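# Place the corner cone beside the orange extension cord

## Task

Locate the orange extension cord a contractor has laid across one of the hall's aisles. Pick up the cone from the hall's corner and set it upright on the floor immediately next to the cord. The robot must never run its wheels over the cord. It fails if the base, a turn or an arm strikes any fixed part of the hall other than the floor at speed. Anything held, pushed or set in motion by the robot counts as the robot. It also fails if the robot topples or is left leaning.

## Robot and tools

ROBOT. TidyBot++: a mobile base 0.54 m long, 0.50 m wide and 0.38 m tall on four driven casters, carrying one seven-joint arm with a two-finger gripper. The arm's shoulder sits 0.12 m ahead of the base centre, 0.68 m above the floor. The arm starts folded with the hand aimed down, reaching about 0.08 m past the base's front edge. Segment lengths: upper arm 0.42 m, forearm 0.31 m, wrist to hand point 0.31 m. base_camera is fixed to the front of the base, about 0.34 m up, and tilts down toward the floor ahead (image 644x364). wrist_camera rides on the hand and looks where it points (fisheye, 644x476).

FRAMES. Base frame: origin on the floor below the base centre, x ahead, y to the left, z up, metres. The odometry frame is the base frame as it stood at the start. base_odometry gives x, y and heading (rad, left positive, -3.142 to 3.142), counted from wheel rotation, so slip shows up as travel and drift builds over many moves. base_tilt is in degrees, positive when leaning forward or right.

move. One action, then state and images. Arguments:
- base: an object of relative offsets from where the base stands when the command begins. translate_m: metres ahead (negative backs up), -2 to 2. strafe_m: metres sideways, left positive, -2 to 2. rotate_rad: radians, counter-clockwise from above positive, -6.3 to 6.3. Combined, the base heads straight to the resulting point.
- joints: absolute targets by name, in radians: joint_1_rad (unlimited; positive turns the arm clockwise from above, the reverse of heading), joint_2_rad -2.249 to 2.249 (shoulder, 0 is upright, positive leans forward), joint_3_rad (unlimited), joint_4_rad -2.579 to 2.579 (elbow), joint_5_rad (unlimited), joint_6_rad -2.099 to 2.099 (wrist), joint_7_rad (unlimited; with the hand down, positive spins counter-clockwise from above). Unlimited joints take the shorter route, so send steps of under half a turn. gripper_pos: 0 fully open to 1 fully closed; the pad gap is about 85 x (1 - gripper_pos) mm.
- target: one list of seven numbers [x, y, z, qw, qx, qy, qz], an absolute hand pose in the base frame, metres then quaternion, matching the hand_pose line. The hand point lies between the finger pads; its z axis runs out along the fingers, its y axis is the closing direction. With target, joints may carry only gripper_pos.
- speeds: caps for this action only. translate_m and strafe_m 0.05 to 0.5 m/s, rotate_rad 0.1 to 1.57 rad/s. When driving and strafing together, put the cap under just one of them.
- cameras: list drawn from base_camera, wrist_camera, all; omitted means all, [] means none.
- blocking: true (default) returns once all motion rests; false returns within about 0.5 s while motion continues.
Unknown keys make a call invalid; out-of-range values get it refused. After a refusal, or an uncommanded stop, remaining move, wait and finished_scene calls in that reply are skipped.

wait: seconds 0 to 10, plus cameras; returns the state. stop: brakes everything still moving. zoom_image: camera plus region [x0, y0, x1, y1] in pixels from the top-left, at most 504 by 504. read_manual: section "licences" only, gives licence text. finished_scene: scene = the current scene's number; ends it, and the cone must stay correctly placed without the robot.

RESULT LINES. base_status, joint_status, hand_status report each motion: done, moving, off_target (resting short, maybe still pushing), stopped, contact_stop or time_out (uncommanded stops; the part holds where it halted), not_followed (targets withheld), torque_fault, limit_stop_at_motor_heat. The line move summarises: done, or the worst word. hand_pose is the measured hand pose; hand_target is where the commanded joint angles would put it. joint_positions, motor_effort (% of maximum, peak in brackets), Motor temperatures, on_its_own (uncommanded behaviour), pictures (order of images). Warnings: "joint command not followed" and "cause:" (self-collision check), "pose unreachable", "ARM HIT" (arm struck the base or itself), MOTOR HOT, OVER-TEMPERATURE FAULT.

TIPS. A target pose usually lands within about 3 cm; refine by adding (wanted position minus hand_pose) to the last target's x, y, z. To hold still while loaded, resend hand_target, not hand_pose. Joints stop slightly short through friction; correct with last command plus error. Loads make the arm sag. Closed fingertips reach about 20 mm beyond the hand point, so keep margin above the floor. A downward hand reaches at most about 0.94 m high. Unreachable targets wander up to 10 s and end time_out.

AVOID. Keep the wheels off the cord; plan the route around it. The arm has no obstacle avoidance and keeps pushing; nothing stops it hitting the base. Never drive or turn with the arm snagged high up, or reach far out or swing sideways while stretched: the robot can tip. Hard hits cause torque faults (arm frozen 10 s). Don't squeeze hard on something still resting on a surface, jerk a load, drop the cone or release it while moving; lower it until hand_pose stops descending, then open. Long stretched holds overheat motors.

Each tool is called as a command line: name --argument value for each argument, lists and objects as JSON in quotes; but a table of rows of numbers goes row by row, as --pt "numbers of a row", without its own name.

## Session

move

Scene clock: 0.00 s.
Motor temperatures (°C): [37 37 39 39 42 45 43]
base_odometry: x=+0.000 y=+0.000 heading=+0.000
base_tilt: forward=-0.2 right=+0.6
base_status: not commanded
joint_positions: joint_1_rad=-0.034 joint_2_rad=-0.384 joint_3_rad=+3.135 joint_4_rad=-2.523 joint_5_rad=-0.011 joint_6_rad=-0.855 joint_7_rad=+1.567 gripper_pos=+0.000
joint_status: not commanded
motor_effort: joint_1_rad=+0 joint_2_rad=-1 joint_3_rad=+0 joint_4_rad=+15 joint_5_rad=+1 joint_6_rad=+3 joint_7_rad=-1
hand_pose: x=+0.2716 y=+0.0099 z=+0.5947 quat_wxyz=(-0.005, +0.997, +0.015, +0.073) (m; base frame)
hand_target: x=+0.2724 y=+0.0099 z=+0.5953 quat_wxyz=(-0.005, +0.997, +0.015, +0.074) (m; base frame)
hand_status: not commanded
pictures: base_camera, wrist_camera

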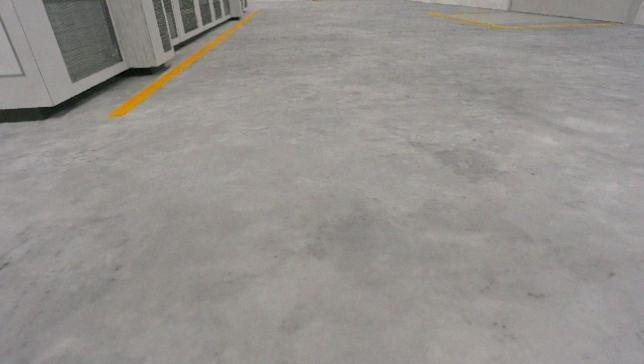

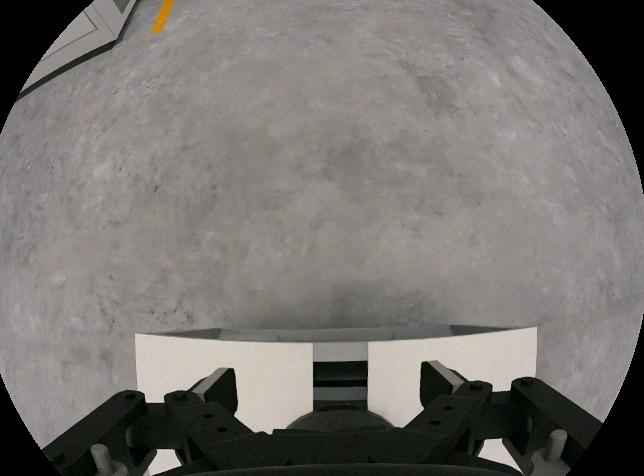

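move --joints '{"joint_6_rad":0.45}'

move --base '{"rotate_rad":1.57}'

move --base '{"rotate_rad":1.57}'

move --base '{"rotate_rad":1.57}'

Scene clock: 10.00 s.
Motor temperatures (°C): [37 37 39 39 42 45 43]
move: off_target
base_odometry: x=+0.000 y=+0.000 heading=+0.000
base_tilt: forward=-0.2 right=+0.6
base_status: not commanded
joint_positions: joint_1_rad=-0.034 joint_2_rad=-0.384 joint_3_rad=+3.135 joint_4_rad=-2.525 joint_5_rad=-0.011 joint_6_rad=+0.354 joint_7_rad=+1.567 gripper_pos=+0.000
joint_status: joint_6_rad off_target (ended at +0.354, target +0.450)
motor_effort: joint_1_rad=+0(2) joint_2_rad=-6(6) joint_3_rad=+0(1) joint_4_rad=+20(20) joint_5_rad=+1(1) joint_6_rad=+10(10) joint_7_rad=-1(1)
hand_pose: x=+0.5297 y=+0.0171 z=+0.8354 quat_wxyz=(-0.015, +0.779, +0.010, +0.626) (m; base frame)
hand_target: x=+0.5354 y=+0.0171 z=+0.8669 quat_wxyz=(-0.015, +0.747, +0.009, +0.664) (m; base frame)
hand_status: not commanded
pictures: base_camera, wrist_camera
camera_calibration:
wrist_camera: T_world_to_cam=[[0.0688792, -0.996528, -0.0467813, 0.0295312], [-0.169352, 0.0345324, -0.98495, 0.9717], [0.983146, 0.0757651, -0.166385, -0.251058], [0, 0, 0, 1]] pos_world=[0.409352, 0.014895, 0.916686]

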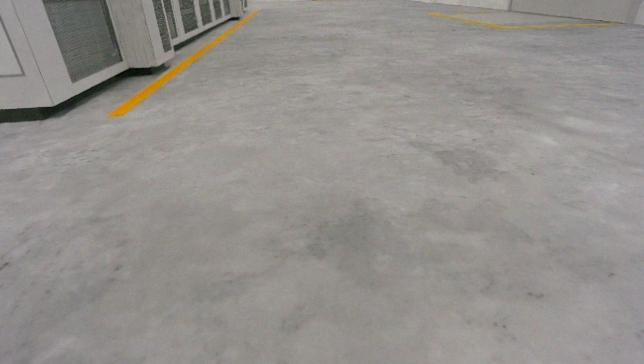

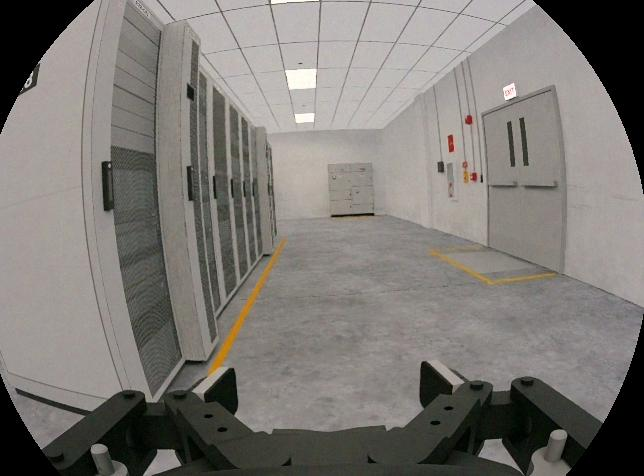

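Scene clock: 12.33 s.
Motor temperatures (°C): [37 37 39 39 42 45 43]
move: done
base_odometry: x=+0.000 y=+0.000 heading=+1.569
base_tilt: forward=-0.2 right=+0.6
base_status: done
joint_positions: joint_1_rad=-0.034 joint_2_rad=-0.384 joint_3_rad=+3.135 joint_4_rad=-2.525 joint_5_rad=-0.011 joint_6_rad=+0.356 joint_7_rad=+1.567 gripper_pos=+0.000
joint_status: not commanded
motor_effort: joint_1_rad=+0(2) joint_2_rad=-6(7) joint_3_rad=+0(1) joint_4_rad=+19(20) joint_5_rad=+1(1) joint_6_rad=+9(10) joint_7_rad=-1(1)
hand_pose: x=+0.5298 y=+0.0171 z=+0.8359 quat_wxyz=(-0.015, +0.779, +0.010, +0.627) (m; base frame)
hand_target: x=+0.5354 y=+0.0171 z=+0.8669 quat_wxyz=(-0.015, +0.747, +0.009, +0.664) (m; base frame)
hand_status: not commanded
pictures: base_camera, wrist_camera
camera_calibration:
wrist_camera: T_world_to_cam=[[0.0690355, -0.99652, -0.046709, 0.0294422], [-0.167616, 0.0345687, -0.985246, 0.971574], [0.983432, 0.0758461, -0.164646, -0.252693], [0, 0, 0, 1]] pos_world=[0.409325, 0.0149195, 0.91701]

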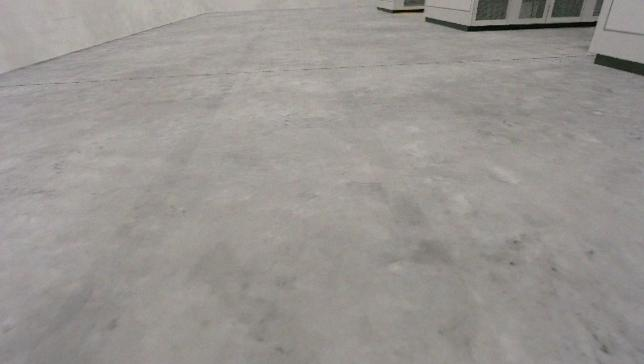

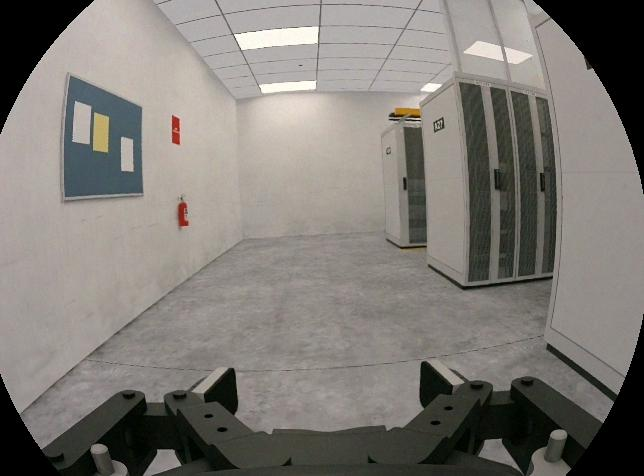

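Scene clock: 14.67 s.
Motor temperatures (°C): [37 37 39 39 42 45 43]
move: done
base_odometry: x=+0.000 y=+0.000 heading=+3.138
base_tilt: forward=-0.2 right=+0.6
base_status: done
joint_positions: joint_1_rad=-0.034 joint_2_rad=-0.384 joint_3_rad=+3.135 joint_4_rad=-2.525 joint_5_rad=-0.011 joint_6_rad=+0.356 joint_7_rad=+1.567 gripper_pos=+0.000
joint_status: not commanded
motor_effort: joint_1_rad=+0(2) joint_2_rad=-6(7) joint_3_rad=-1(2) joint_4_rad=+19(20) joint_5_rad=+1(1) joint_6_rad=+9(10) joint_7_rad=-1(1)
hand_pose: x=+0.5298 y=+0.0171 z=+0.8360 quat_wxyz=(-0.015, +0.779, +0.010, +0.627) (m; base frame)
hand_target: x=+0.5354 y=+0.0171 z=+0.8669 quat_wxyz=(-0.015, +0.747, +0.009, +0.664) (m; base frame)
hand_status: not commanded
pictures: base_camera, wrist_camera
camera_calibration:
wrist_camera: T_world_to_cam=[[0.0690769, -0.996518, -0.0466984, 0.0294264], [-0.167317, 0.0345744, -0.985297, 0.971552], [0.98348, 0.0758747, -0.164346, -0.252974], [0, 0, 0, 1]] pos_world=[0.40932, 0.0149275, 0.917066]

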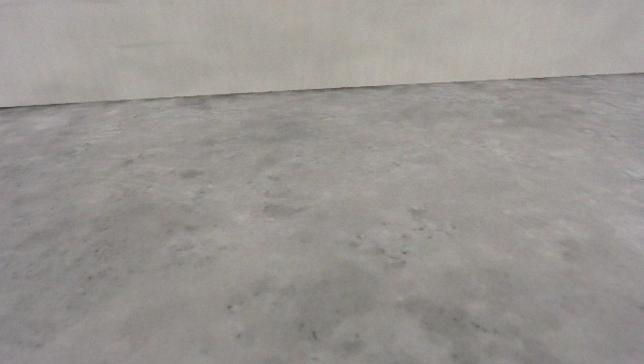

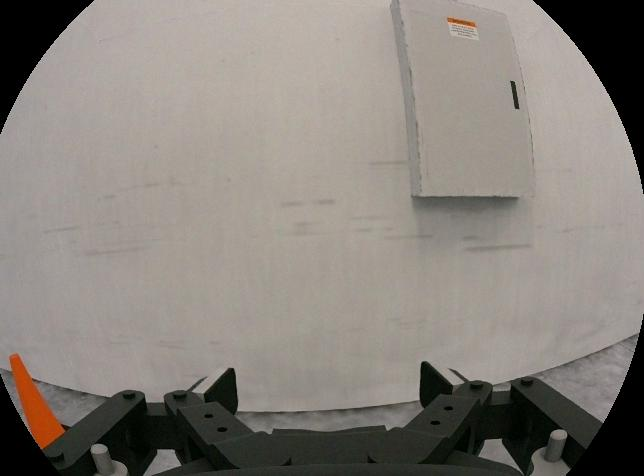

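Scene clock: 17.00 s.
Motor temperatures (°C): [37 37 39 39 42 45 43]
move: done
base_odometry: x=+0.000 y=+0.000 heading=-1.576
base_tilt: forward=-0.2 right=+0.6
base_status: done
joint_positions: joint_1_rad=-0.034 joint_2_rad=-0.384 joint_3_rad=+3.135 joint_4_rad=-2.525 joint_5_rad=-0.011 joint_6_rad=+0.356 joint_7_rad=+1.567 gripper_pos=+0.000
joint_status: not commanded
motor_effort: joint_1_rad=+0(2) joint_2_rad=-6(7) joint_3_rad=+0(2) joint_4_rad=+19(20) joint_5_rad=+1(1) joint_6_rad=+9(10) joint_7_rad=+0(1)
hand_pose: x=+0.5298 y=+0.0172 z=+0.8360 quat_wxyz=(-0.015, +0.779, +0.010, +0.627) (m; base frame)
hand_target: x=+0.5354 y=+0.0171 z=+0.8669 quat_wxyz=(-0.015, +0.747, +0.009, +0.664) (m; base frame)
hand_status: not commanded
pictures: base_camera, wrist_camera
camera_calibration:
wrist_camera: T_world_to_cam=[[0.0691111, -0.996516, -0.0466942, 0.029418], [-0.167198, 0.0345738, -0.985317, 0.971543], [0.983498, 0.0759035, -0.164226, -0.253087], [0, 0, 0, 1]] pos_world=[0.409318, 0.0149358, 0.917088]

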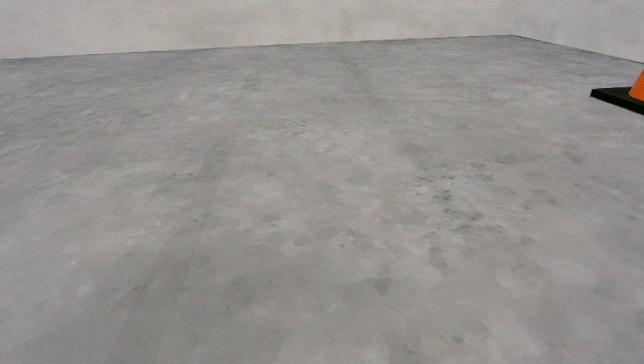

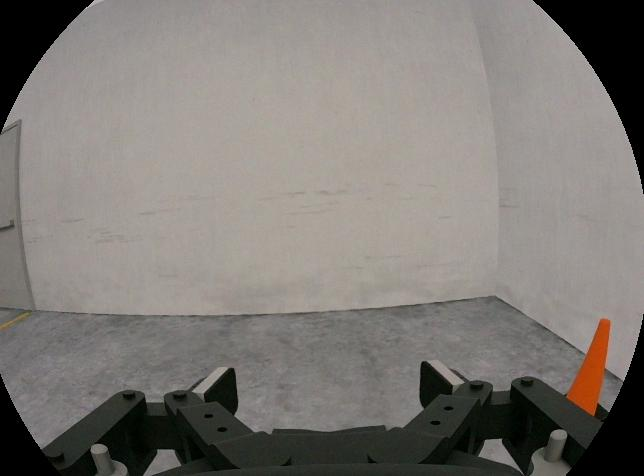

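move --base '{"rotate_rad":-0.8}' --joints '{"joint_6_rad":-0.1}'

Scene clock: 21.37 s.
Motor temperatures (°C): [37 37 39 39 41 45 43]
move: done
base_odometry: x=+0.000 y=+0.000 heading=-2.375
base_tilt: forward=-0.2 right=+0.6
base_status: done
joint_positions: joint_1_rad=-0.034 joint_2_rad=-0.384 joint_3_rad=+3.135 joint_4_rad=-2.525 joint_5_rad=-0.011 joint_6_rad=-0.040 joint_7_rad=+1.567 gripper_pos=+0.000
joint_status: all done
motor_effort: joint_1_rad=+0(2) joint_2_rad=-5(6) joint_3_rad=+0(1) joint_4_rad=+19(21) joint_5_rad=+1(1) joint_6_rad=+8(10) joint_7_rad=-1(1)
hand_pose: x=+0.4807 y=+0.0162 z=+0.7238 quat_wxyz=(-0.012, +0.887, +0.012, +0.462) (m; base frame)
hand_target: x=+0.4708 y=+0.0159 z=+0.7106 quat_wxyz=(-0.011, +0.899, +0.012, +0.437) (m; base frame)
hand_status: not commanded
pictures: base_camera, wrist_camera
camera_calibration:
wrist_camera: T_world_to_cam=[[0.0508825, -0.997075, -0.0570364, 0.0428463], [-0.53417, 0.021084, -0.845114, 0.927918], [0.843844, 0.0734687, -0.531534, 0.109843], [0, 0, 0, 1]] pos_world=[0.400795, 0.0150867, 0.845026]

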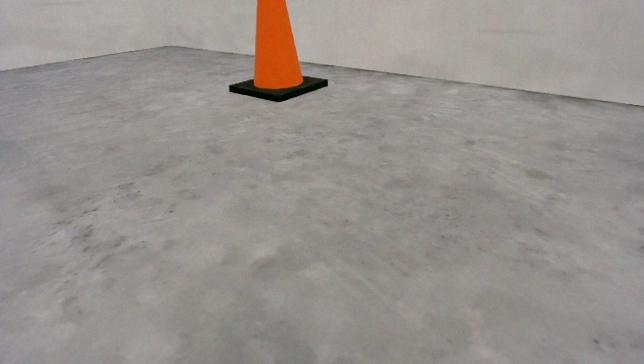

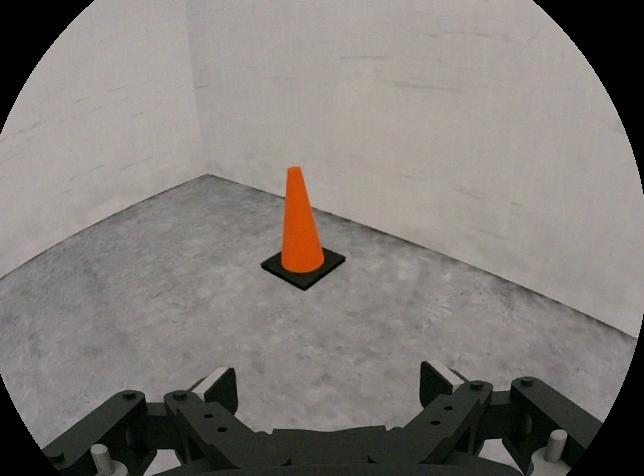

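move --base '{"translate_m":1.0,"strafe_m":0.164}' --target '[0.56,0,0.64,0,1,0,0]'

Scene clock: 43.20 s.
Motor temperatures (°C): [37 37 38 39 41 45 43]
move: off_target
base_odometry: x=-0.607 y=-0.812 heading=-2.376
base_tilt: forward=-0.2 right=+0.6
base_status: done
joint_positions: joint_1_rad=-0.031 joint_2_rad=+0.374 joint_3_rad=+3.144 joint_4_rad=-1.618 joint_5_rad=-0.011 joint_6_rad=-1.083 joint_7_rad=+1.567 gripper_pos=+0.000
joint_status: not commanded
motor_effort: joint_1_rad=+1(1) joint_2_rad=-31(34) joint_3_rad=-1(2) joint_4_rad=+16(21) joint_5_rad=+1(1) joint_6_rad=+1(9) joint_7_rad=-1(1)
hand_pose: x=+0.5799 y=+0.0174 z=+0.6343 quat_wxyz=(-0.005, +0.999, +0.010, +0.033) (m; base frame)
hand_target: x=+0.5600 y=+0.0000 z=+0.6400 quat_wxyz=(+0.000, +1.000, +0.000, +0.000) (m; base frame)
hand_status: off_target (0.027 m and 4.0 deg from the pose sent, 0.116 m and 55.1 deg at the start)
pictures: base_camera, wrist_camera
camera_calibration:
wrist_camera: T_world_to_cam=[[-0.00514035, -0.998545, -0.0536793, 0.0642784], [-0.993543, 0.0111839, -0.112902, 0.707399], [0.113338, 0.0527524, -0.992155, 0.694652], [0, 0, 0, 1]] pos_world=[0.624431, 0.0196288, 0.772519]

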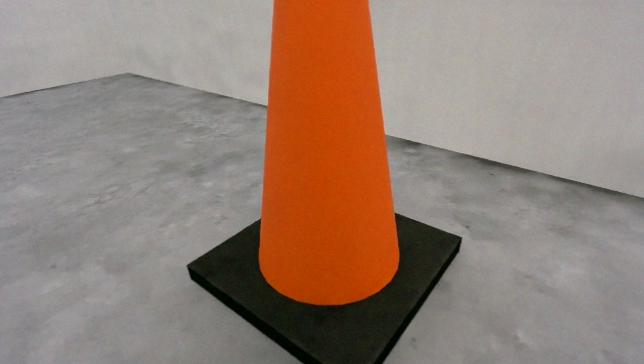

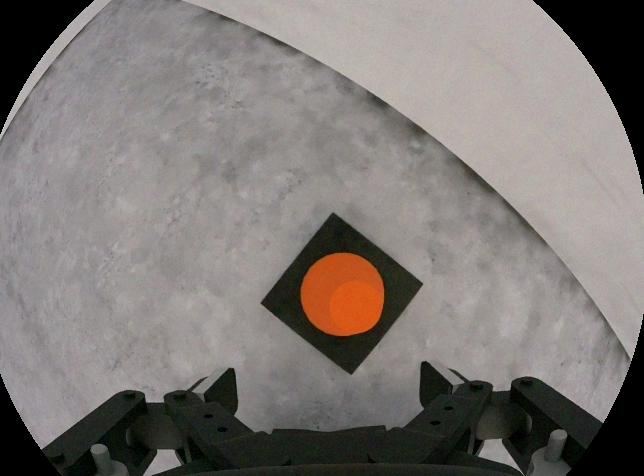

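move --target '[0.59,-0.025,0.56,0,1,0,0]'

Scene clock: 51.90 s.
Motor temperatures (°C): [37 37 38 39 41 45 43]
move: off_target
base_odometry: x=-0.607 y=-0.812 heading=-2.376
base_tilt: forward=-0.2 right=+0.6
base_status: not commanded
joint_positions: joint_1_rad=+0.027 joint_2_rad=+0.530 joint_3_rad=+3.148 joint_4_rad=-1.634 joint_5_rad=-0.011 joint_6_rad=-1.048 joint_7_rad=+1.604 gripper_pos=+0.000
joint_status: not commanded
motor_effort: joint_1_rad=+1(1) joint_2_rad=-34(37) joint_3_rad=-1(2) joint_4_rad=+14(16) joint_5_rad=+1(1) joint_6_rad=+0(2) joint_7_rad=+0(1)
hand_pose: x=+0.5704 y=-0.0107 z=+0.5584 quat_wxyz=(-0.004, +0.999, -0.002, -0.035) (m; base frame)
hand_target: x=+0.5900 y=-0.0250 z=+0.5600 quat_wxyz=(+0.000, +1.000, +0.000, +0.000) (m; base frame)
hand_status: off_target (0.024 m and 4.1 deg from the pose sent, 0.086 m and 4.0 deg at the start)
pictures: base_camera, wrist_camera
camera_calibration:
wrist_camera: T_world_to_cam=[[-0.0359643, -0.998167, -0.0486788, 0.0469132], [-0.999125, 0.0348732, 0.0230805, 0.617167], [-0.0213406, 0.0494662, -0.998548, 0.702239], [0, 0, 0, 1]] pos_world=[0.633301, -0.0094326, 0.689259]

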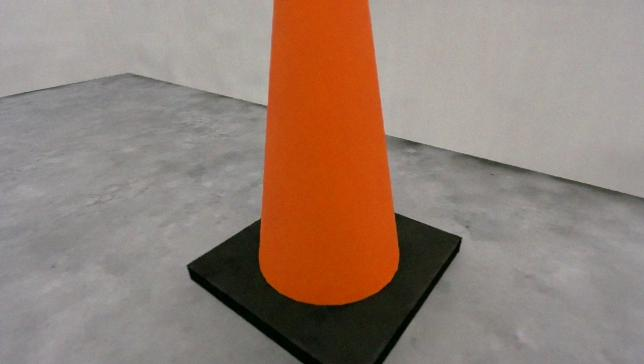

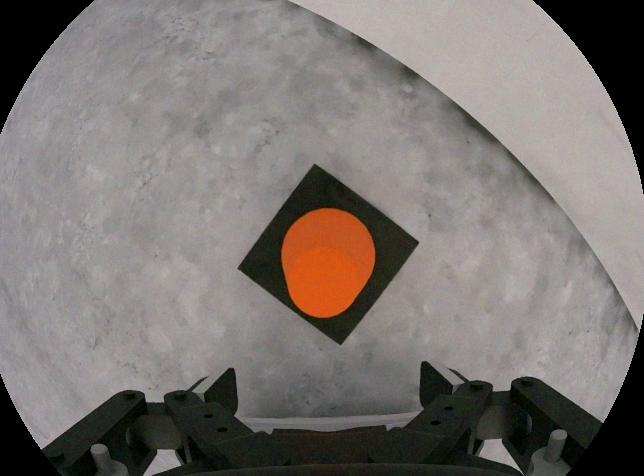

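move --target '[0.627,-0.02,0.55,0,1,0,0]'

move --target '[0.627,-0.02,0.49,0,1,0,0]'

Scene clock: 60.57 s.
Motor temperatures (°C): [37 37 38 39 41 45 43]
move: off_target
base_odometry: x=-0.607 y=-0.812 heading=-2.376
base_tilt: forward=-0.2 right=+0.6
base_status: not commanded
joint_positions: joint_1_rad=+0.027 joint_2_rad=+0.608 joint_3_rad=+3.148 joint_4_rad=-1.530 joint_5_rad=-0.011 joint_6_rad=-1.048 joint_7_rad=+1.605 gripper_pos=+0.000
joint_status: not commanded
motor_effort: joint_1_rad=+0(1) joint_2_rad=-36(38) joint_3_rad=-1(2) joint_4_rad=+14(14) joint_5_rad=+1(1) joint_6_rad=+1(1) joint_7_rad=+0(1)
hand_pose: x=+0.6108 y=-0.0120 z=+0.5475 quat_wxyz=(-0.004, +1.000, -0.002, -0.022) (m; base frame)
hand_target: x=+0.6270 y=-0.0200 z=+0.5500 quat_wxyz=(+0.000, +1.000, +0.000, +0.000) (m; base frame)
hand_status: off_target (0.018 m and 2.5 deg from the pose sent, 0.058 m and 4.1 deg at the start)
pictures: base_camera, wrist_camera
camera_calibration:
wrist_camera: T_world_to_cam=[[-0.0341025, -0.998249, -0.0483341, 0.0452419], [-0.999403, 0.0343321, -0.00392767, 0.672771], [0.00558021, 0.0481713, -0.998823, 0.675986], [0, 0, 0, 1]] pos_world=[0.67014, -0.0104982, 0.68002]

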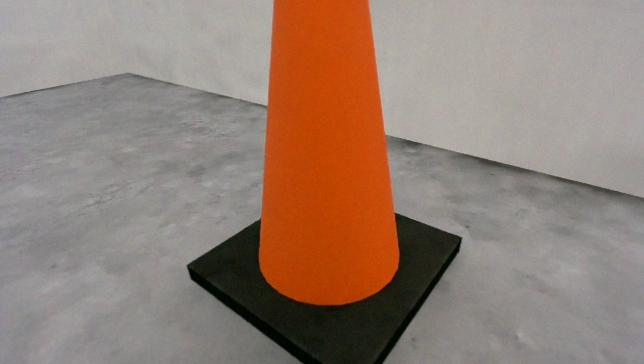

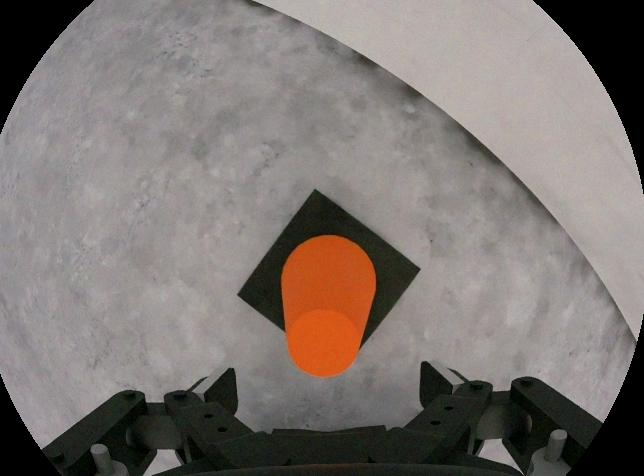

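Scene clock: 61.70 s.
Motor temperatures (°C): [37 37 38 39 41 45 43]
move: off_target
base_odometry: x=-0.607 y=-0.812 heading=-2.376
base_tilt: forward=-0.2 right=+0.6
base_status: not commanded
joint_positions: joint_1_rad=+0.027 joint_2_rad=+0.701 joint_3_rad=+3.148 joint_4_rad=-1.581 joint_5_rad=-0.011 joint_6_rad=-0.944 joint_7_rad=+1.605 gripper_pos=+0.000
joint_status: not commanded
motor_effort: joint_1_rad=+0(1) joint_2_rad=-38(41) joint_3_rad=-1(2) joint_4_rad=+12(14) joint_5_rad=+1(1) joint_6_rad=+0(1) joint_7_rad=-1(1)
hand_pose: x=+0.6024 y=-0.0120 z=+0.4878 quat_wxyz=(-0.004, +0.999, -0.003, -0.042) (m; base frame)
hand_target: x=+0.6270 y=-0.0200 z=+0.4900 quat_wxyz=(+0.000, +1.000, +0.000, +0.000) (m; base frame)
hand_status: off_target (0.026 m and 4.8 deg from the pose sent, 0.060 m and 2.5 deg at the start)
pictures: base_camera, wrist_camera
camera_calibration:
wrist_camera: T_world_to_cam=[[-0.0367561, -0.998218, -0.0470116, 0.0429636], [-0.998709, 0.0350428, 0.0367617, 0.643903], [-0.0350488, 0.0483022, -0.998218, 0.64066], [0, 0, 0, 1]] pos_world=[0.667106, -0.0106224, 0.617866]

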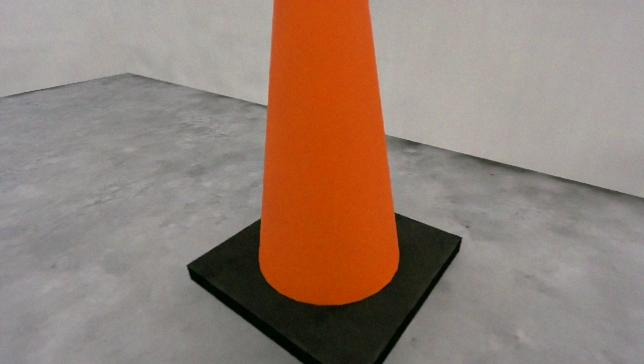

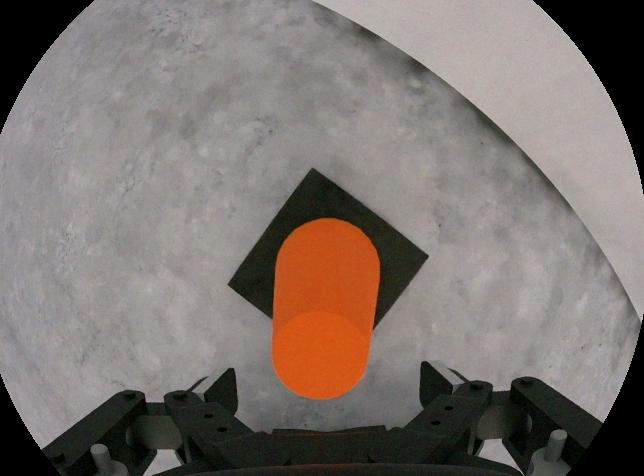

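move --target '[0.637,-0.014,0.43,0,1,0,0]'

move --joints '{"gripper_pos":0.6}'

Scene clock: 67.60 s.
Motor temperatures (°C): [37 37 38 39 41 45 43]
move: off_target
base_odometry: x=-0.607 y=-0.812 heading=-2.376
base_tilt: forward=-0.2 right=+0.6
base_status: not commanded
joint_positions: joint_1_rad=+0.027 joint_2_rad=+0.817 joint_3_rad=+3.148 joint_4_rad=-1.582 joint_5_rad=-0.011 joint_6_rad=-0.832 joint_7_rad=+1.605 gripper_pos=+0.000
joint_status: not commanded
motor_effort: joint_1_rad=+1(1) joint_2_rad=-40(43) joint_3_rad=-1(2) joint_4_rad=+10(12) joint_5_rad=+1(1) joint_6_rad=+1(1) joint_7_rad=-1(1)
hand_pose: x=+0.6103 y=-0.0126 z=+0.4280 quat_wxyz=(-0.003, +0.999, -0.003, -0.045) (m; base frame)
hand_target: x=+0.6370 y=-0.0140 z=+0.4300 quat_wxyz=(+0.000, +1.000, +0.000, +0.000) (m; base frame)
hand_status: off_target (0.027 m and 5.2 deg from the pose sent, 0.067 m and 4.8 deg at the start)
pictures: base_camera, wrist_camera
camera_calibration:
wrist_camera: T_world_to_cam=[[-0.0373235, -0.998264, -0.0455608, 0.0395773], [-0.998472, 0.0353941, 0.0424451, 0.651458], [-0.0407588, 0.0470753, -0.998059, 0.584634], [0, 0, 0, 1]] pos_world=[0.675769, -0.0110709, 0.557651]

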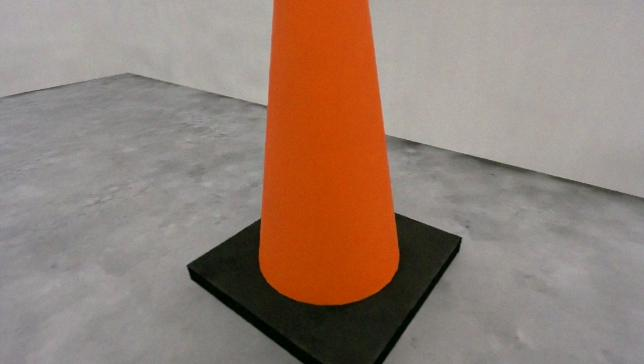

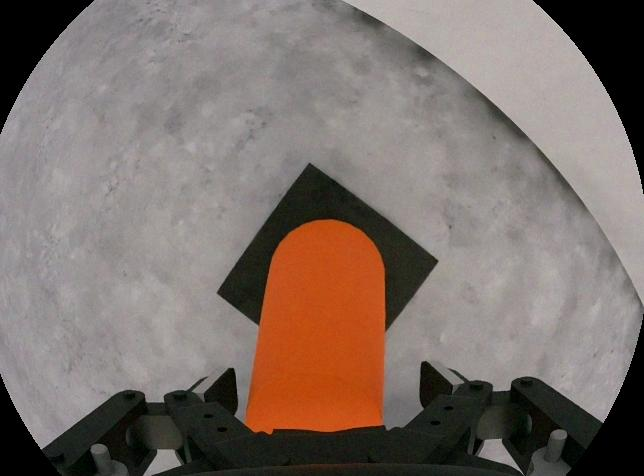

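Scene clock: 68.47 s.
Motor temperatures (°C): [37 37 38 39 41 45 43]
move: off_target
base_odometry: x=-0.607 y=-0.812 heading=-2.376
base_tilt: forward=-0.2 right=+0.6
base_status: not commanded
joint_positions: joint_1_rad=+0.019 joint_2_rad=+0.811 joint_3_rad=+3.144 joint_4_rad=-1.583 joint_5_rad=-0.012 joint_6_rad=-0.830 joint_7_rad=+1.605 gripper_pos=+0.382
joint_status: gripper_pos off_target (ended at +0.382, target +0.600)
motor_effort: joint_1_rad=+2(5) joint_2_rad=-39(45) joint_3_rad=+1(5) joint_4_rad=+12(13) joint_5_rad=+3(6) joint_6_rad=+2(3) joint_7_rad=+0(1)
hand_pose: x=+0.6123 y=-0.0063 z=+0.4309 quat_wxyz=(-0.004, +0.999, +0.003, -0.041) (m; base frame)
hand_target: x=+0.6370 y=-0.0140 z=+0.4300 quat_wxyz=(+0.000, +1.000, +0.000, +0.000) (m; base frame)
hand_status: not commanded
pictures: base_camera, wrist_camera
camera_calibration:
wrist_camera: T_world_to_cam=[[-0.0261395, -0.99845, -0.04914, 0.0407949], [-0.999108, 0.024463, 0.0344144, 0.656844], [-0.033159, 0.0499958, -0.998199, 0.582746], [0, 0, 0, 1]] pos_world=[0.676648, -0.00447159, 0.561096]

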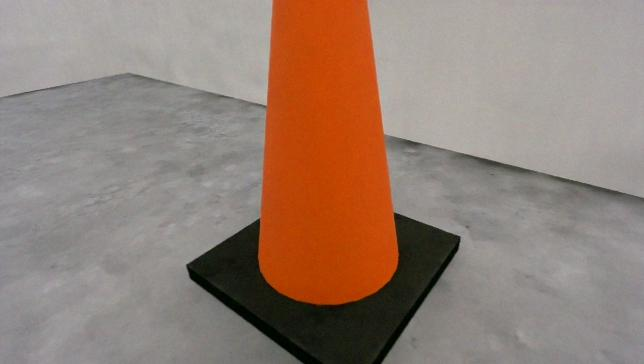

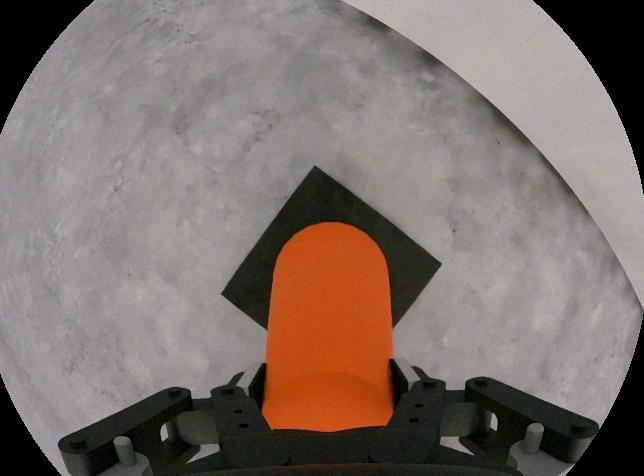

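Gripped. Lift.

move --target '[0.637,-0.01,0.55,0,1,0,0]'

Scene clock: 73.13 s.
Motor temperatures (°C): [37 37 38 39 41 45 42]
move: off_target
base_odometry: x=-0.607 y=-0.812 heading=-2.376
base_tilt: forward=-0.2 right=+0.6
base_status: not commanded
joint_positions: joint_1_rad=+0.019 joint_2_rad=+0.690 joint_3_rad=+3.149 joint_4_rad=-1.516 joint_5_rad=-0.012 joint_6_rad=-0.970 joint_7_rad=+1.605 gripper_pos=+0.382
joint_status: not commanded
motor_effort: joint_1_rad=+0(2) joint_2_rad=-49(55) joint_3_rad=-1(3) joint_4_rad=+17(20) joint_5_rad=+0(3) joint_6_rad=-1(3) joint_7_rad=-1(1)
hand_pose: x=+0.6293 y=-0.0088 z=+0.5086 quat_wxyz=(-0.003, +1.000, +0.001, -0.017) (m; base frame)
hand_target: x=+0.6370 y=-0.0100 z=+0.5500 quat_wxyz=(+0.000, +1.000, +0.000, +0.000) (m; base frame)
hand_status: off_target (0.042 m and 2.0 deg from the pose sent, 0.122 m and 4.7 deg at the start)
pictures: base_camera, wrist_camera
camera_calibration:
wrist_camera: T_world_to_cam=[[-0.0265579, -0.998529, -0.0472757, 0.0418479], [-0.999546, 0.0271999, -0.0129875, 0.695616], [0.0142543, 0.0469093, -0.998797, 0.631423], [0, 0, 0, 1]] pos_world=[0.687411, -0.00675395, 0.641676]

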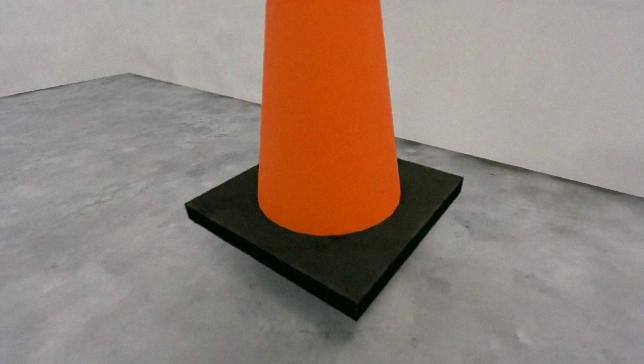

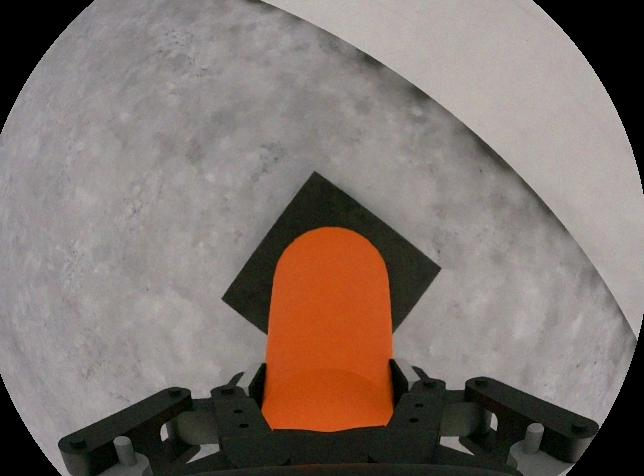

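move --base '{"translate_m":-0.8,"rotate_rad":2.376}' --speeds '{"rotate_rad":0.8}'

move --base '{"strafe_m":1.6}'

move --base '{"strafe_m":1.2}'

Scene clock: 103.77 s.
Motor temperatures (°C): [37 38 38 39 41 45 42]
move: done
base_odometry: x=-0.030 y=-0.257 heading=-0.001
base_tilt: forward=-0.2 right=+0.6
base_status: done
joint_positions: joint_1_rad=+0.006 joint_2_rad=+0.694 joint_3_rad=+3.161 joint_4_rad=-1.510 joint_5_rad=-0.012 joint_6_rad=-0.979 joint_7_rad=+1.605 gripper_pos=+0.382
joint_status: not commanded
motor_effort: joint_1_rad=+0(6) joint_2_rad=-50(53) joint_3_rad=-1(6) joint_4_rad=+19(21) joint_5_rad=+1(5) joint_6_rad=+1(3) joint_7_rad=+0(1)
hand_pose: x=+0.6289 y=-0.0084 z=+0.5081 quat_wxyz=(+0.001, +1.000, +0.003, -0.020) (m; base frame)
hand_target: x=+0.6370 y=-0.0100 z=+0.5500 quat_wxyz=(+0.000, +1.000, +0.000, +0.000) (m; base frame)
hand_status: not commanded
pictures: base_camera, wrist_camera
camera_calibration:
wrist_camera: T_world_to_cam=[[-0.0234799, -0.998938, -0.0396516, 0.0363959], [-0.999695, 0.0237633, -0.00669186, 0.692144], [0.00762701, 0.0394824, -0.999191, 0.635177], [0, 0, 0, 1]] pos_world=[0.687943, -0.00516871, 0.640738]

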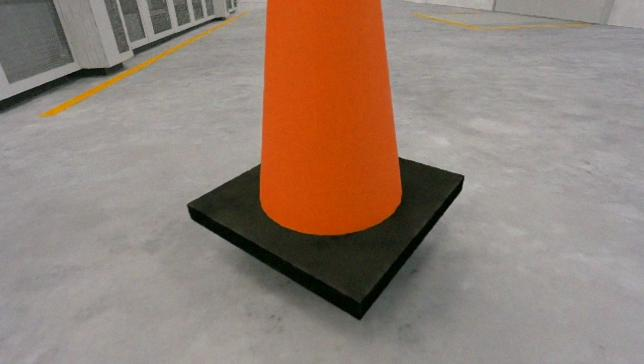

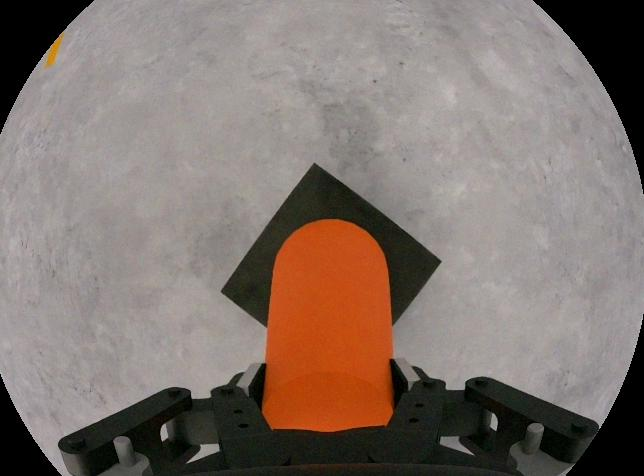

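Scene clock: 108.33 s.
Motor temperatures (°C): [37 38 38 39 41 45 42]
move: done
base_odometry: x=-0.029 y=+1.343 heading=+0.001
base_tilt: forward=-0.2 right=+0.6
base_status: done
joint_positions: joint_1_rad=+0.004 joint_2_rad=+0.694 joint_3_rad=+3.164 joint_4_rad=-1.510 joint_5_rad=-0.012 joint_6_rad=-0.979 joint_7_rad=+1.605 gripper_pos=+0.382
joint_status: not commanded
motor_effort: joint_1_rad=+1(5) joint_2_rad=-50(52) joint_3_rad=-1(4) joint_4_rad=+18(20) joint_5_rad=+1(3) joint_6_rad=+0(2) joint_7_rad=+0(1)
hand_pose: x=+0.6289 y=-0.0093 z=+0.5080 quat_wxyz=(+0.002, +1.000, +0.003, -0.021) (m; base frame)
hand_target: x=+0.6370 y=-0.0100 z=+0.5500 quat_wxyz=(+0.000, +1.000, +0.000, +0.000) (m; base frame)
hand_status: not commanded
pictures: base_camera, wrist_camera
camera_calibration:
wrist_camera: T_world_to_cam=[[-0.024421, -0.998994, -0.0376021, 0.0351109], [-0.999674, 0.0246843, -0.00655451, 0.692058], [0.0074761, 0.0374298, -0.999271, 0.635242], [0, 0, 0, 1]] pos_world=[0.68794, -0.00578429, 0.640635]

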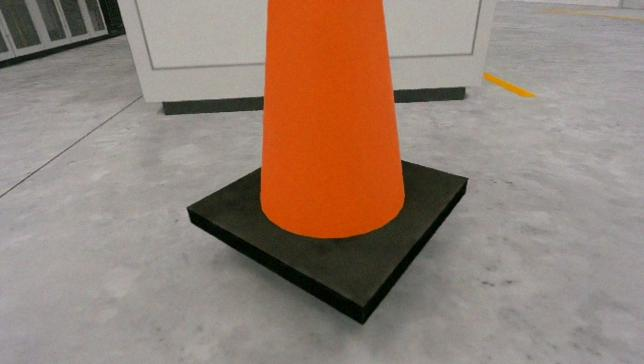

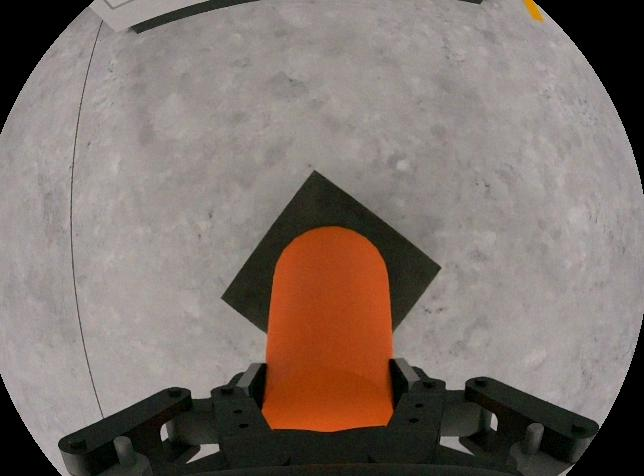

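Scene clock: 112.10 s.
Motor temperatures (°C): [37 38 38 39 41 45 42]
move: done
base_odometry: x=-0.030 y=+2.543 heading=+0.002
base_tilt: forward=-0.1 right=+0.6
base_status: done
joint_positions: joint_1_rad=+0.004 joint_2_rad=+0.694 joint_3_rad=+3.164 joint_4_rad=-1.510 joint_5_rad=-0.012 joint_6_rad=-0.979 joint_7_rad=+1.605 gripper_pos=+0.382
joint_status: not commanded
motor_effort: joint_1_rad=+0(4) joint_2_rad=-50(51) joint_3_rad=-1(4) joint_4_rad=+18(19) joint_5_rad=+1(3) joint_6_rad=+1(1) joint_7_rad=+0(1)
hand_pose: x=+0.6289 y=-0.0092 z=+0.5080 quat_wxyz=(+0.002, +1.000, +0.003, -0.021) (m; base frame)
hand_target: x=+0.6370 y=-0.0100 z=+0.5500 quat_wxyz=(+0.000, +1.000, +0.000, +0.000) (m; base frame)
hand_status: not commanded
pictures: base_camera, wrist_camera
camera_calibration:
wrist_camera: T_world_to_cam=[[-0.0242944, -0.999004, -0.0374143, 0.0349678], [-0.999677, 0.0245563, -0.00655833, 0.692064], [0.00747056, 0.0372428, -0.999278, 0.635245], [0, 0, 0, 1]] pos_world=[0.687944, -0.00571992, 0.640633]

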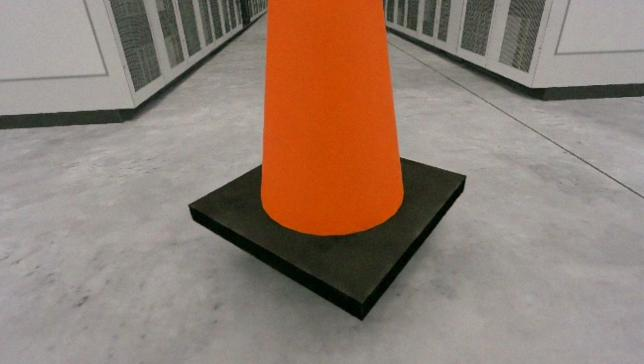

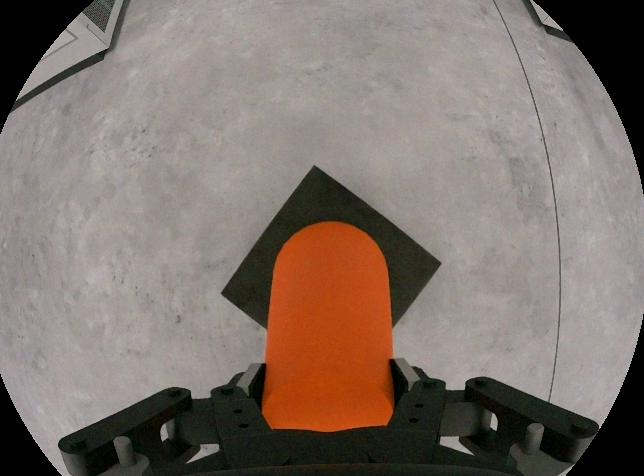

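move --joints '{"joint_1_rad":0.7}' --cameras '["base_camera"]'

zoom_image --camera "base_camera" --region '[220, 0, 420, 110]'

move --base '{"strafe_m":1.3}' --cameras '["base_camera"]'

move --base '{"strafe_m":1.3}'

Scene clock: 123.07 s.
Motor temperatures (°C): [37 38 38 38 41 45 42]
move: done
base_odometry: x=-0.030 y=+2.543 heading=+0.002
base_tilt: forward=-0.2 right=+0.6
base_status: not commanded
joint_positions: joint_1_rad=+0.692 joint_2_rad=+0.694 joint_3_rad=+3.170 joint_4_rad=-1.510 joint_5_rad=-0.012 joint_6_rad=-0.979 joint_7_rad=+1.605 gripper_pos=+0.382
joint_status: all done
motor_effort: joint_1_rad=+0(5) joint_2_rad=-50(51) joint_3_rad=-1(5) joint_4_rad=+18(19) joint_5_rad=+1(3) joint_6_rad=+0(1) joint_7_rad=-1(1)
hand_pose: x=+0.5051 y=-0.3333 z=+0.5080 quat_wxyz=(-0.003, +0.941, -0.337, -0.021) (m; base frame)
hand_target: x=+0.5113 y=-0.3384 z=+0.5500 quat_wxyz=(+0.000, +0.941, -0.339, +0.000) (m; base frame)
hand_status: not commanded
pictures: base_camera

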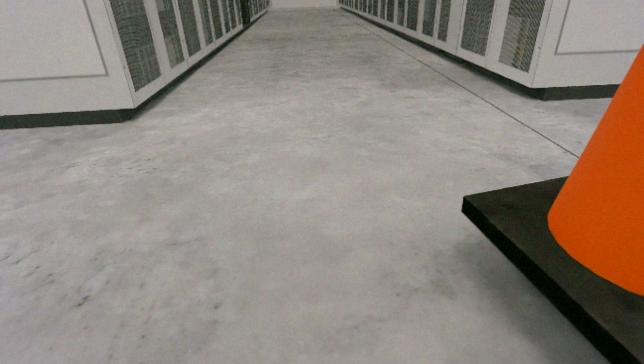

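Scaled by 2.520.

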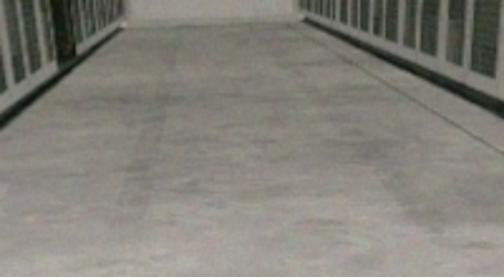

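Scene clock: 127.03 s.
Motor temperatures (°C): [37 38 38 38 41 45 42]
move: done
base_odometry: x=-0.032 y=+3.843 heading=+0.003
base_tilt: forward=-0.2 right=+0.6
base_status: done
joint_positions: joint_1_rad=+0.697 joint_2_rad=+0.694 joint_3_rad=+3.170 joint_4_rad=-1.512 joint_5_rad=-0.012 joint_6_rad=-0.979 joint_7_rad=+1.605 gripper_pos=+0.382
joint_status: not commanded
motor_effort: joint_1_rad=+0(3) joint_2_rad=-49(52) joint_3_rad=+0(3) joint_4_rad=+17(21) joint_5_rad=+1(3) joint_6_rad=-2(3) joint_7_rad=+0(1)
hand_pose: x=+0.5028 y=-0.3342 z=+0.5073 quat_wxyz=(-0.004, +0.940, -0.339, -0.022) (m; base frame)
hand_target: x=+0.5113 y=-0.3384 z=+0.5500 quat_wxyz=(+0.000, +0.941, -0.339, +0.000) (m; base frame)
hand_status: not commanded
pictures: base_camera

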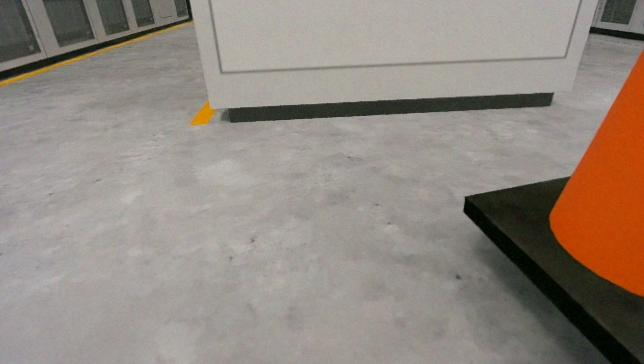

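Scene clock: 131.00 s.
Motor temperatures (°C): [37 38 38 38 41 45 42]
move: done
base_odometry: x=-0.035 y=+5.143 heading=+0.004
base_tilt: forward=-0.2 right=+0.7
base_status: done
joint_positions: joint_1_rad=+0.698 joint_2_rad=+0.695 joint_3_rad=+3.170 joint_4_rad=-1.512 joint_5_rad=-0.012 joint_6_rad=-0.979 joint_7_rad=+1.605 gripper_pos=+0.382
joint_status: not commanded
motor_effort: joint_1_rad=+0(3) joint_2_rad=-49(52) joint_3_rad=-1(4) joint_4_rad=+17(20) joint_5_rad=+1(3) joint_6_rad=-1(2) joint_7_rad=+0(1)
hand_pose: x=+0.5026 y=-0.3346 z=+0.5073 quat_wxyz=(-0.004, +0.940, -0.340, -0.022) (m; base frame)
hand_target: x=+0.5113 y=-0.3384 z=+0.5500 quat_wxyz=(+0.000, +0.941, -0.339, +0.000) (m; base frame)
hand_status: not commanded
pictures: base_camera, wrist_camera
camera_calibration:
wrist_camera: T_world_to_cam=[[-0.660919, -0.749681, -0.0341114, 0.1085], [-0.750015, 0.661407, -0.00424792, 0.660232], [0.0257461, 0.0227765, -0.999409, 0.633669], [0, 0, 0, 1]] pos_world=[0.550579, -0.369774, 0.6398]

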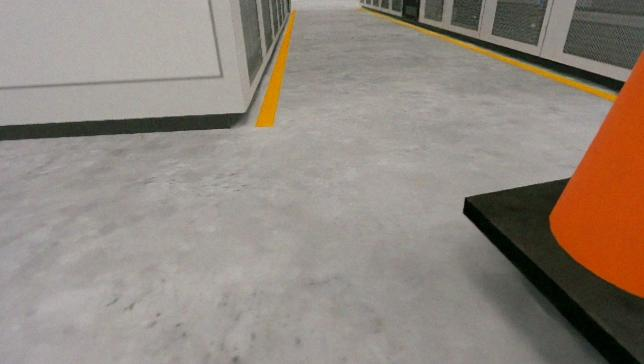

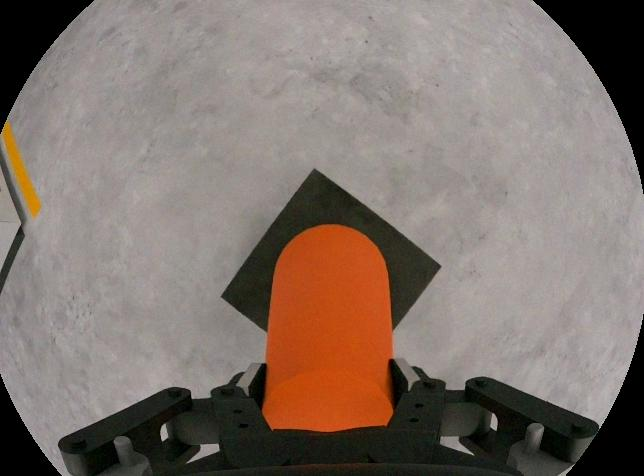

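zoom_image --camera "base_camera" --region '[250, 0, 450, 80]'

move --base '{"strafe_m":1.6}'

Scaled by 2.520.

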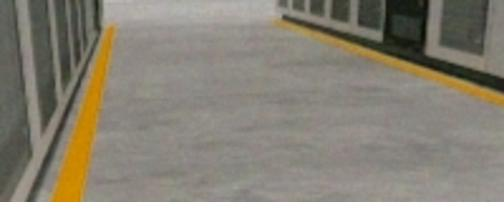

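Scene clock: 140.43 s.
Motor temperatures (°C): [37 39 38 38 41 44 42]
move: done
base_odometry: x=-0.041 y=+6.743 heading=+0.004
base_tilt: forward=-0.2 right=+0.7
base_status: done
joint_positions: joint_1_rad=+0.698 joint_2_rad=+0.695 joint_3_rad=+3.169 joint_4_rad=-1.512 joint_5_rad=-0.012 joint_6_rad=-0.979 joint_7_rad=+1.605 gripper_pos=+0.382
joint_status: not commanded
motor_effort: joint_1_rad=-1(3) joint_2_rad=-49(52) joint_3_rad=-1(3) joint_4_rad=+17(21) joint_5_rad=+1(3) joint_6_rad=-2(2) joint_7_rad=+0(1)
hand_pose: x=+0.5024 y=-0.3344 z=+0.5071 quat_wxyz=(-0.004, +0.940, -0.339, -0.022) (m; base frame)
hand_target: x=+0.5113 y=-0.3384 z=+0.5500 quat_wxyz=(+0.000, +0.941, -0.339, +0.000) (m; base frame)
hand_status: not commanded
pictures: base_camera, wrist_camera
camera_calibration:
wrist_camera: T_world_to_cam=[[-0.660839, -0.749748, -0.0342202, 0.108572], [-0.750101, 0.661314, -0.00359664, 0.659637], [0.0253269, 0.0232918, -0.999408, 0.633879], [0, 0, 0, 1]] pos_world=[0.550488, -0.369589, 0.639591]

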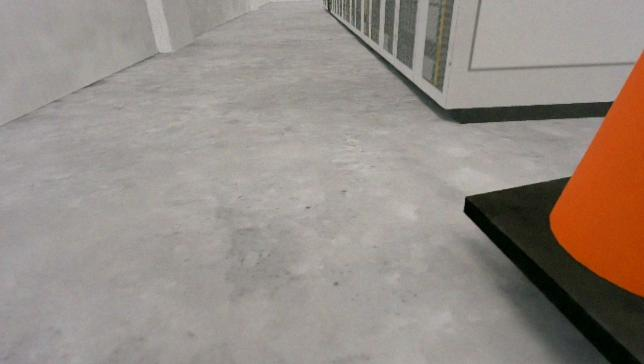

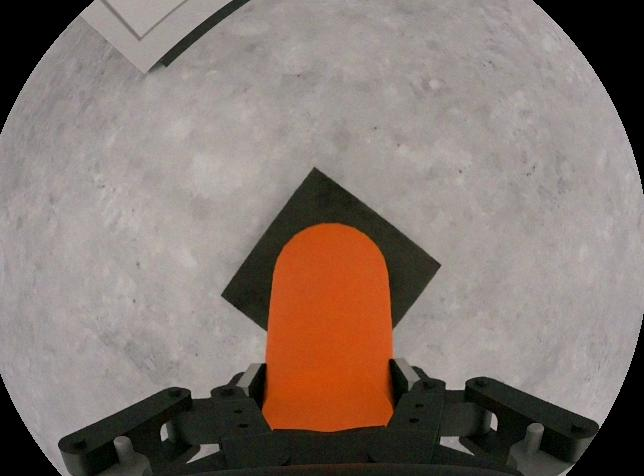

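zoom_image --camera "base_camera" --region '[200, 0, 400, 80]'

Scaled by 2.520.

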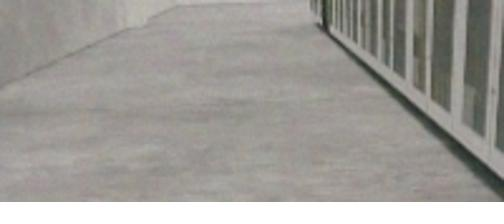

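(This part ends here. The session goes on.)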